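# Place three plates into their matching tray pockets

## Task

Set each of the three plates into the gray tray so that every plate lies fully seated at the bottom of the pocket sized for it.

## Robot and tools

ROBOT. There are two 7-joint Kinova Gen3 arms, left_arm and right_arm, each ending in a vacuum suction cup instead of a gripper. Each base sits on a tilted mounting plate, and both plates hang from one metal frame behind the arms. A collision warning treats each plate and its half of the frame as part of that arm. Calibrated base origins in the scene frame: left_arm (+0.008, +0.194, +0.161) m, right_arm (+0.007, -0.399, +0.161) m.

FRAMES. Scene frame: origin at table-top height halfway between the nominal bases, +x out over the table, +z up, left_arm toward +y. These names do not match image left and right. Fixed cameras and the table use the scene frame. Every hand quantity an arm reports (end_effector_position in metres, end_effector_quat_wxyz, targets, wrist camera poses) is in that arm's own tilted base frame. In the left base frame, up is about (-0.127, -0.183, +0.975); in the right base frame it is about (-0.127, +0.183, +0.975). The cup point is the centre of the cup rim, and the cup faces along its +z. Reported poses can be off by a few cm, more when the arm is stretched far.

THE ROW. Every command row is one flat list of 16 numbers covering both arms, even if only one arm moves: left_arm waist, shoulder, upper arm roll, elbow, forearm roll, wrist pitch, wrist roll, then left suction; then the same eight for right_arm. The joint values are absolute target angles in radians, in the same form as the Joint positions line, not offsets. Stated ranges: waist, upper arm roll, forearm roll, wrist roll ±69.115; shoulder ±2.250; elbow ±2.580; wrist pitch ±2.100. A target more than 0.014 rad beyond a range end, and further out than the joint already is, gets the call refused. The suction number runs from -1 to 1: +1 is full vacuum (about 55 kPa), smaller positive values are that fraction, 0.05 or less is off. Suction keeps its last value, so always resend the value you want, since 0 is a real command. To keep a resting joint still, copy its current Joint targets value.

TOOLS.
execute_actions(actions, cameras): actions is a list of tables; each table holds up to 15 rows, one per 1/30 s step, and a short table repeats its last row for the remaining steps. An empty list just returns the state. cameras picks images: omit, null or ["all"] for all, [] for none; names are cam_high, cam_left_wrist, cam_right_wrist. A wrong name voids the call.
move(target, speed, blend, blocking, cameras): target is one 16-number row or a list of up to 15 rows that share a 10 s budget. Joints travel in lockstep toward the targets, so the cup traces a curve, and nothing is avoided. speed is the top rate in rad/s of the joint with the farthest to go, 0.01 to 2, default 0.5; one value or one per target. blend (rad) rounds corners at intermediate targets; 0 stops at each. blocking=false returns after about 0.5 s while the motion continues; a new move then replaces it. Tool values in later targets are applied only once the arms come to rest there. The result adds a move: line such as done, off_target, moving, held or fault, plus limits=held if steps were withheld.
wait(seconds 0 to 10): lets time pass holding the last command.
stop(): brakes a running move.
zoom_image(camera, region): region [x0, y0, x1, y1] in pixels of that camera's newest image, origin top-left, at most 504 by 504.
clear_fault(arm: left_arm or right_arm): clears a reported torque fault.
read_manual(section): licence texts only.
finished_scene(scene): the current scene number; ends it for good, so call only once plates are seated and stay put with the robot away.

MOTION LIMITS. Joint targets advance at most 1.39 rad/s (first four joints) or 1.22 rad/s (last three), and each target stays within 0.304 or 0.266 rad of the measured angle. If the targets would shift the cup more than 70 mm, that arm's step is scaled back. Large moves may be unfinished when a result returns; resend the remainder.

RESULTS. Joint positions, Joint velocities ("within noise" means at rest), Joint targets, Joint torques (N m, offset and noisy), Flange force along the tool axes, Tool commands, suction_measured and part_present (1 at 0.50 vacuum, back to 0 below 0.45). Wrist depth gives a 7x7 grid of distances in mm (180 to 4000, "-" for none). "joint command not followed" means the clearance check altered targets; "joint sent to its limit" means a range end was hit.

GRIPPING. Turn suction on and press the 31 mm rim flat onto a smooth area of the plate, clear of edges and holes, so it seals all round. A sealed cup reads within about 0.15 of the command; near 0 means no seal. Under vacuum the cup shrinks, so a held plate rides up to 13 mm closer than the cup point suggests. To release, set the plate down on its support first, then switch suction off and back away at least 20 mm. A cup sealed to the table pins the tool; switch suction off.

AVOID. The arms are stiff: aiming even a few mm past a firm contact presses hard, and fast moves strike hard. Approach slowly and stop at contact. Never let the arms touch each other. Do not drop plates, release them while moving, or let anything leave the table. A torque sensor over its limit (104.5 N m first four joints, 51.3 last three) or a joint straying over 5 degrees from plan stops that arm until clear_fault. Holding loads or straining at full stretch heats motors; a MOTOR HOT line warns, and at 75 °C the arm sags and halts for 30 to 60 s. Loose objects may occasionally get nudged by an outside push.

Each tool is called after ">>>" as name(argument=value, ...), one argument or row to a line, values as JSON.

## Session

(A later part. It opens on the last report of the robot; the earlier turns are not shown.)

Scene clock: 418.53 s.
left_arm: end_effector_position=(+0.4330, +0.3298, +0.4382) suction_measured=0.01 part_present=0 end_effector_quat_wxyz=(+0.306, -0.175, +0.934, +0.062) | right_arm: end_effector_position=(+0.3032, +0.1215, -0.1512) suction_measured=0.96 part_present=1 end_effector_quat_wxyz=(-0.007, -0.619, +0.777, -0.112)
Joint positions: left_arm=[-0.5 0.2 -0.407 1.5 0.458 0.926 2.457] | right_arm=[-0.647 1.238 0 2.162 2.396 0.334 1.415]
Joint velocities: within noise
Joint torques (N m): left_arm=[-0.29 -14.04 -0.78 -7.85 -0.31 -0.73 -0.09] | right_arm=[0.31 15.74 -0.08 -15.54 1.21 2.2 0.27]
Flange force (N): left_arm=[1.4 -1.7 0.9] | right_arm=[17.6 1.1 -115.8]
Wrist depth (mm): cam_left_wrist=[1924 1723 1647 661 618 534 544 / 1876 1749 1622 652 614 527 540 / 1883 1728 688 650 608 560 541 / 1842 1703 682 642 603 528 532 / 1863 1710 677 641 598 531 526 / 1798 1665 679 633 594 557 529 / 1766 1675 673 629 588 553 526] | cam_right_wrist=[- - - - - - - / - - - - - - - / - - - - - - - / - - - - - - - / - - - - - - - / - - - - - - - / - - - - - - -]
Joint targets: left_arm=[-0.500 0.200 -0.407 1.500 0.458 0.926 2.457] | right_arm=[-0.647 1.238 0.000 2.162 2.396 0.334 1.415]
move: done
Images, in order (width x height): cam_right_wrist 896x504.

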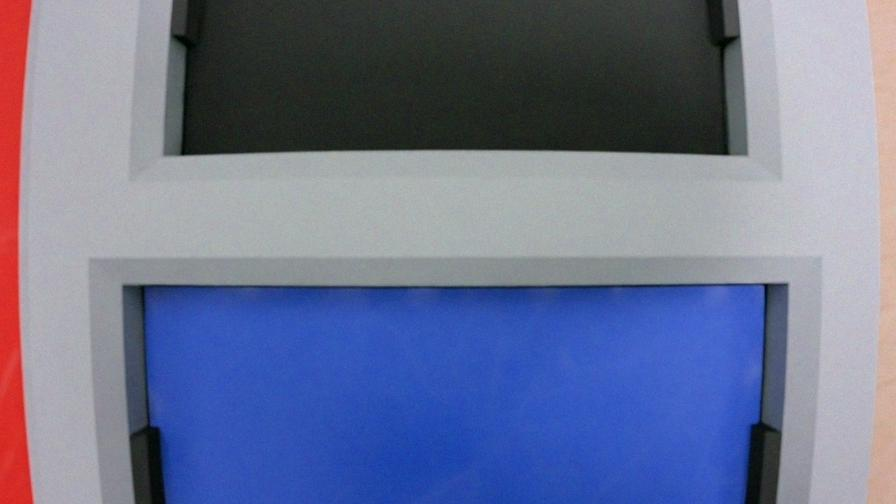

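>>> move(
  target=[-0.5,0.2,-0.407,1.5,0.458,0.926,2.457,0,-0.6488,1.2301,0,2.1662,2.3868,0.3308,1.4224,0],
  speed=0.03,
  cameras=[],
)

>>> wait(
  seconds=1,
  cameras=[],
)

>>> move(
  target=[
    [-0.5,0.2,-0.407,1.5,0.458,0.926,2.457,0,-0.6696,1.1473,0,2.2071,2.2836,0.2983,1.5093,0],
    [-0.5,0.2,-0.407,1.5,0.458,0.926,2.457,0,-0.7112,0.9726,0,2.2684,1.8918,0.2356,1.873,0],
    [-0.5,0.2,-0.407,1.5,0.458,0.926,2.457,0,-0.753,0.789,0,2.2936,1.1834,0.2403,2.5575,0],
    [-0.5,0.2,-0.407,1.5,0.458,0.926,2.457,0,-1.0376,0.5446,0,1.9559,0.2986,0.7587,3.4213,0],
  ],
  speed=[0.1,0.25,0.4,0.5],
  blend=[0.01,0.03,0.05,0],
)

Scene clock: 425.63 s.
left_arm: end_effector_position=(+0.4330, +0.3298, +0.4382) suction_measured=0.01 part_present=0 end_effector_quat_wxyz=(+0.306, -0.175, +0.934, +0.062) | right_arm: end_effector_position=(+0.3028, +0.1220, -0.1485) suction_measured=0.00 part_present=0 end_effector_quat_wxyz=(-0.007, -0.619, +0.777, -0.112)
Joint positions: left_arm=[-0.5 0.2 -0.407 1.5 0.458 0.926 2.457] | right_arm=[-0.649 1.23 0 2.166 2.387 0.331 1.422]
Joint velocities: within noise
Joint torques (N m): left_arm=[-0.33 -14.04 -0.78 -7.77 -0.3 -0.71 -0.14] | right_arm=[-4.06 -10.13 -1.71 -0.97 0.21 0.7 0.27]
Flange force (N): left_arm=[1.1 -1.9 0.8] | right_arm=[4.4 -3.0 -17.0]
Wrist depth (mm): cam_left_wrist=[1893 1748 1609 662 614 532 546 / 1864 1756 1610 656 617 528 537 / 1880 1704 692 647 608 559 539 / 1853 1702 682 646 604 529 530 / 1845 1689 681 642 598 530 524 / 1786 1703 677 633 592 559 529 / 1761 1677 672 632 591 556 526] | cam_right_wrist=[- - - - - - - / - - - - - - - / - - - - - - - / - - - - - - - / - - - - - - - / - - - - - - - / - - - - - - -]
Joint targets: left_arm=[-0.500 0.200 -0.407 1.500 0.458 0.926 2.457] | right_arm=[-0.649 1.230 0.000 2.166 2.387 0.331 1.422]
move: done
No camera images: "cameras" was empty.

Scene clock: 426.63 s.
left_arm: end_effector_position=(+0.4330, +0.3298, +0.4382) suction_measured=0.01 part_present=0 end_effector_quat_wxyz=(+0.306, -0.175, +0.934, +0.062) | right_arm: end_effector_position=(+0.3028, +0.1220, -0.1484) suction_measured=0.00 part_present=0 end_effector_quat_wxyz=(-0.007, -0.619, +0.777, -0.112)
Joint positions: left_arm=[-0.5 0.2 -0.407 1.5 0.458 0.926 2.457] | right_arm=[-0.649 1.23 0 2.166 2.387 0.331 1.422]
Joint velocities: within noise
Joint torques (N m): left_arm=[-0.28 -14.01 -0.73 -7.85 -0.29 -0.71 -0.1] | right_arm=[-4.21 -11.04 -1.75 -0.54 0.17 0.67 0.3]
Flange force (N): left_arm=[1.5 -1.8 0.8] | right_arm=[4.1 -3.0 -13.6]
Wrist depth (mm): cam_left_wrist=[1925 1740 1628 656 616 534 548 / 1900 1728 1600 661 616 527 540 / 1846 1703 690 652 609 558 539 / 1855 1693 684 647 602 525 530 / 1829 1699 683 641 599 528 527 / 1831 1658 681 633 592 555 532 / 1773 1677 673 625 592 553 524] | cam_right_wrist=[- - - - - - - / - - - - - - - / - - - - - - - / - - - - - - - / - - - - - - - / - - - - - - - / - - - - - - -]
Joint targets: left_arm=[-0.500 0.200 -0.407 1.500 0.458 0.926 2.457] | right_arm=[-0.649 1.230 0.000 2.166 2.387 0.331 1.422]
Tool commands: left_gripper/suction=+0.0 right_gripper/suction=+0.0
wait: 1.00 s; at rest by 0.17 s
No camera images: "cameras" was empty.

Scene clock: 433.13 s.
left_arm: end_effector_position=(+0.4330, +0.3298, +0.4382) suction_measured=0.01 part_present=0 end_effector_quat_wxyz=(+0.306, -0.175, +0.934, +0.062) | right_arm: end_effector_position=(+0.2629, +0.2865, +0.1233) suction_measured=0.00 part_present=0 end_effector_quat_wxyz=(+0.019, +0.694, -0.711, +0.111)
Joint positions: left_arm=[-0.5 0.2 -0.407 1.5 0.458 0.926 2.457] | right_arm=[-1.038 0.545 0 1.956 0.299 0.759 3.421]
Joint velocities: within noise
Joint torques (N m): left_arm=[-0.37 -14.01 -0.73 -7.86 -0.31 -0.71 -0.11] | right_arm=[-3.93 -11.69 -1.81 -3.6 -0.07 0.09 0.3]
Flange force (N): left_arm=[1.5 -2.0 0.9] | right_arm=[-0.7 -3.3 -1.5]
Wrist depth (mm): cam_left_wrist=[1898 1732 1647 660 619 534 550 / 1898 1743 1643 657 616 529 539 / 1871 1700 690 648 609 556 538 / 1865 1716 685 645 605 527 531 / 1828 1700 682 641 599 532 529 / 1813 1723 680 634 595 555 526 / 1786 1658 669 632 587 554 523] | cam_right_wrist=[412 412 412 392 391 400 415 / 411 412 412 399 399 401 415 / 412 412 412 399 398 400 414 / 412 413 412 398 398 400 414 / 411 411 412 399 400 401 414 / 412 412 412 390 391 400 414 / 411 412 413 413 400 401 414]
Joint targets: left_arm=[-0.500 0.200 -0.407 1.500 0.458 0.926 2.457] | right_arm=[-1.038 0.545 0.000 1.956 0.299 0.759 3.421]
move: done

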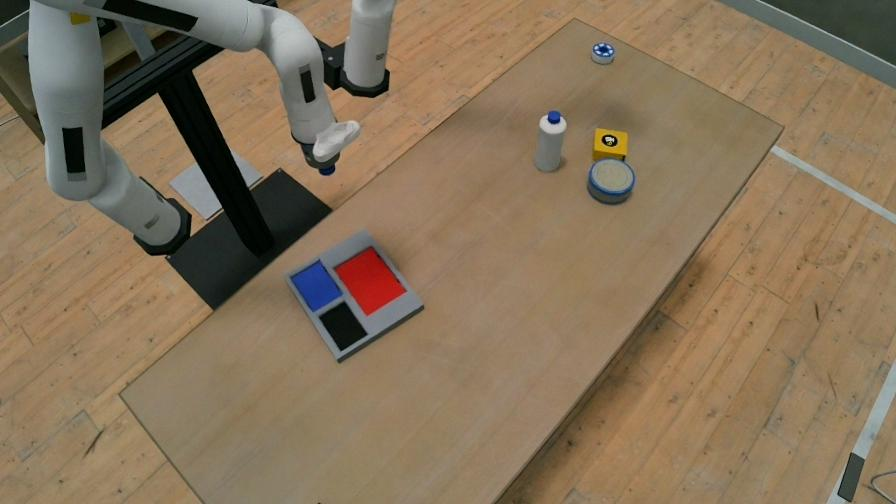

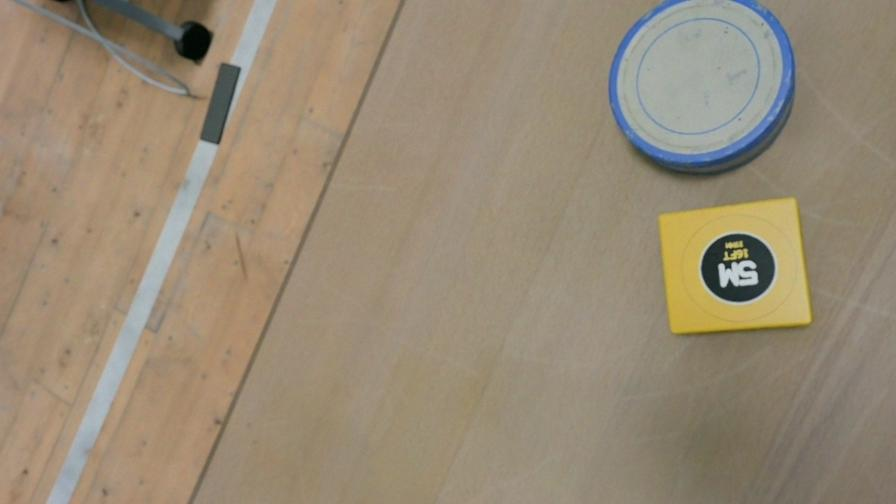

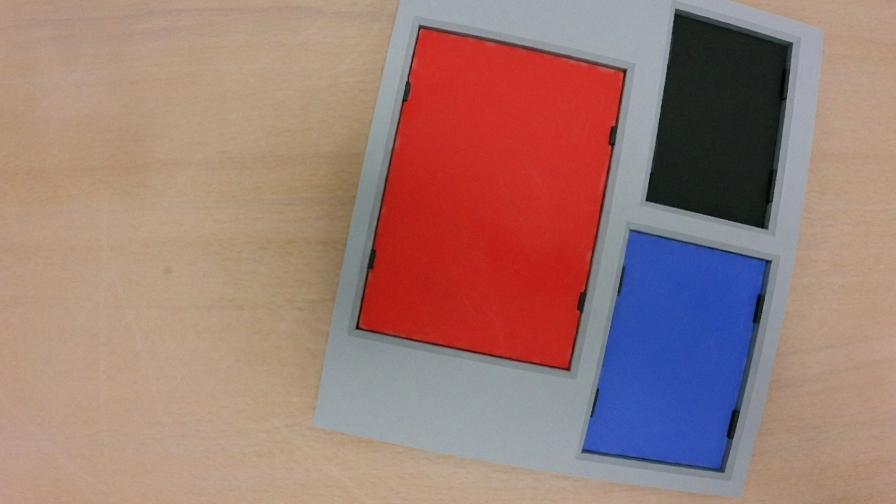

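All plates sit at the same depth (~399–400 mm).

>>> finished_scene(
  scene=2,
)

The scene is finished: the task was done.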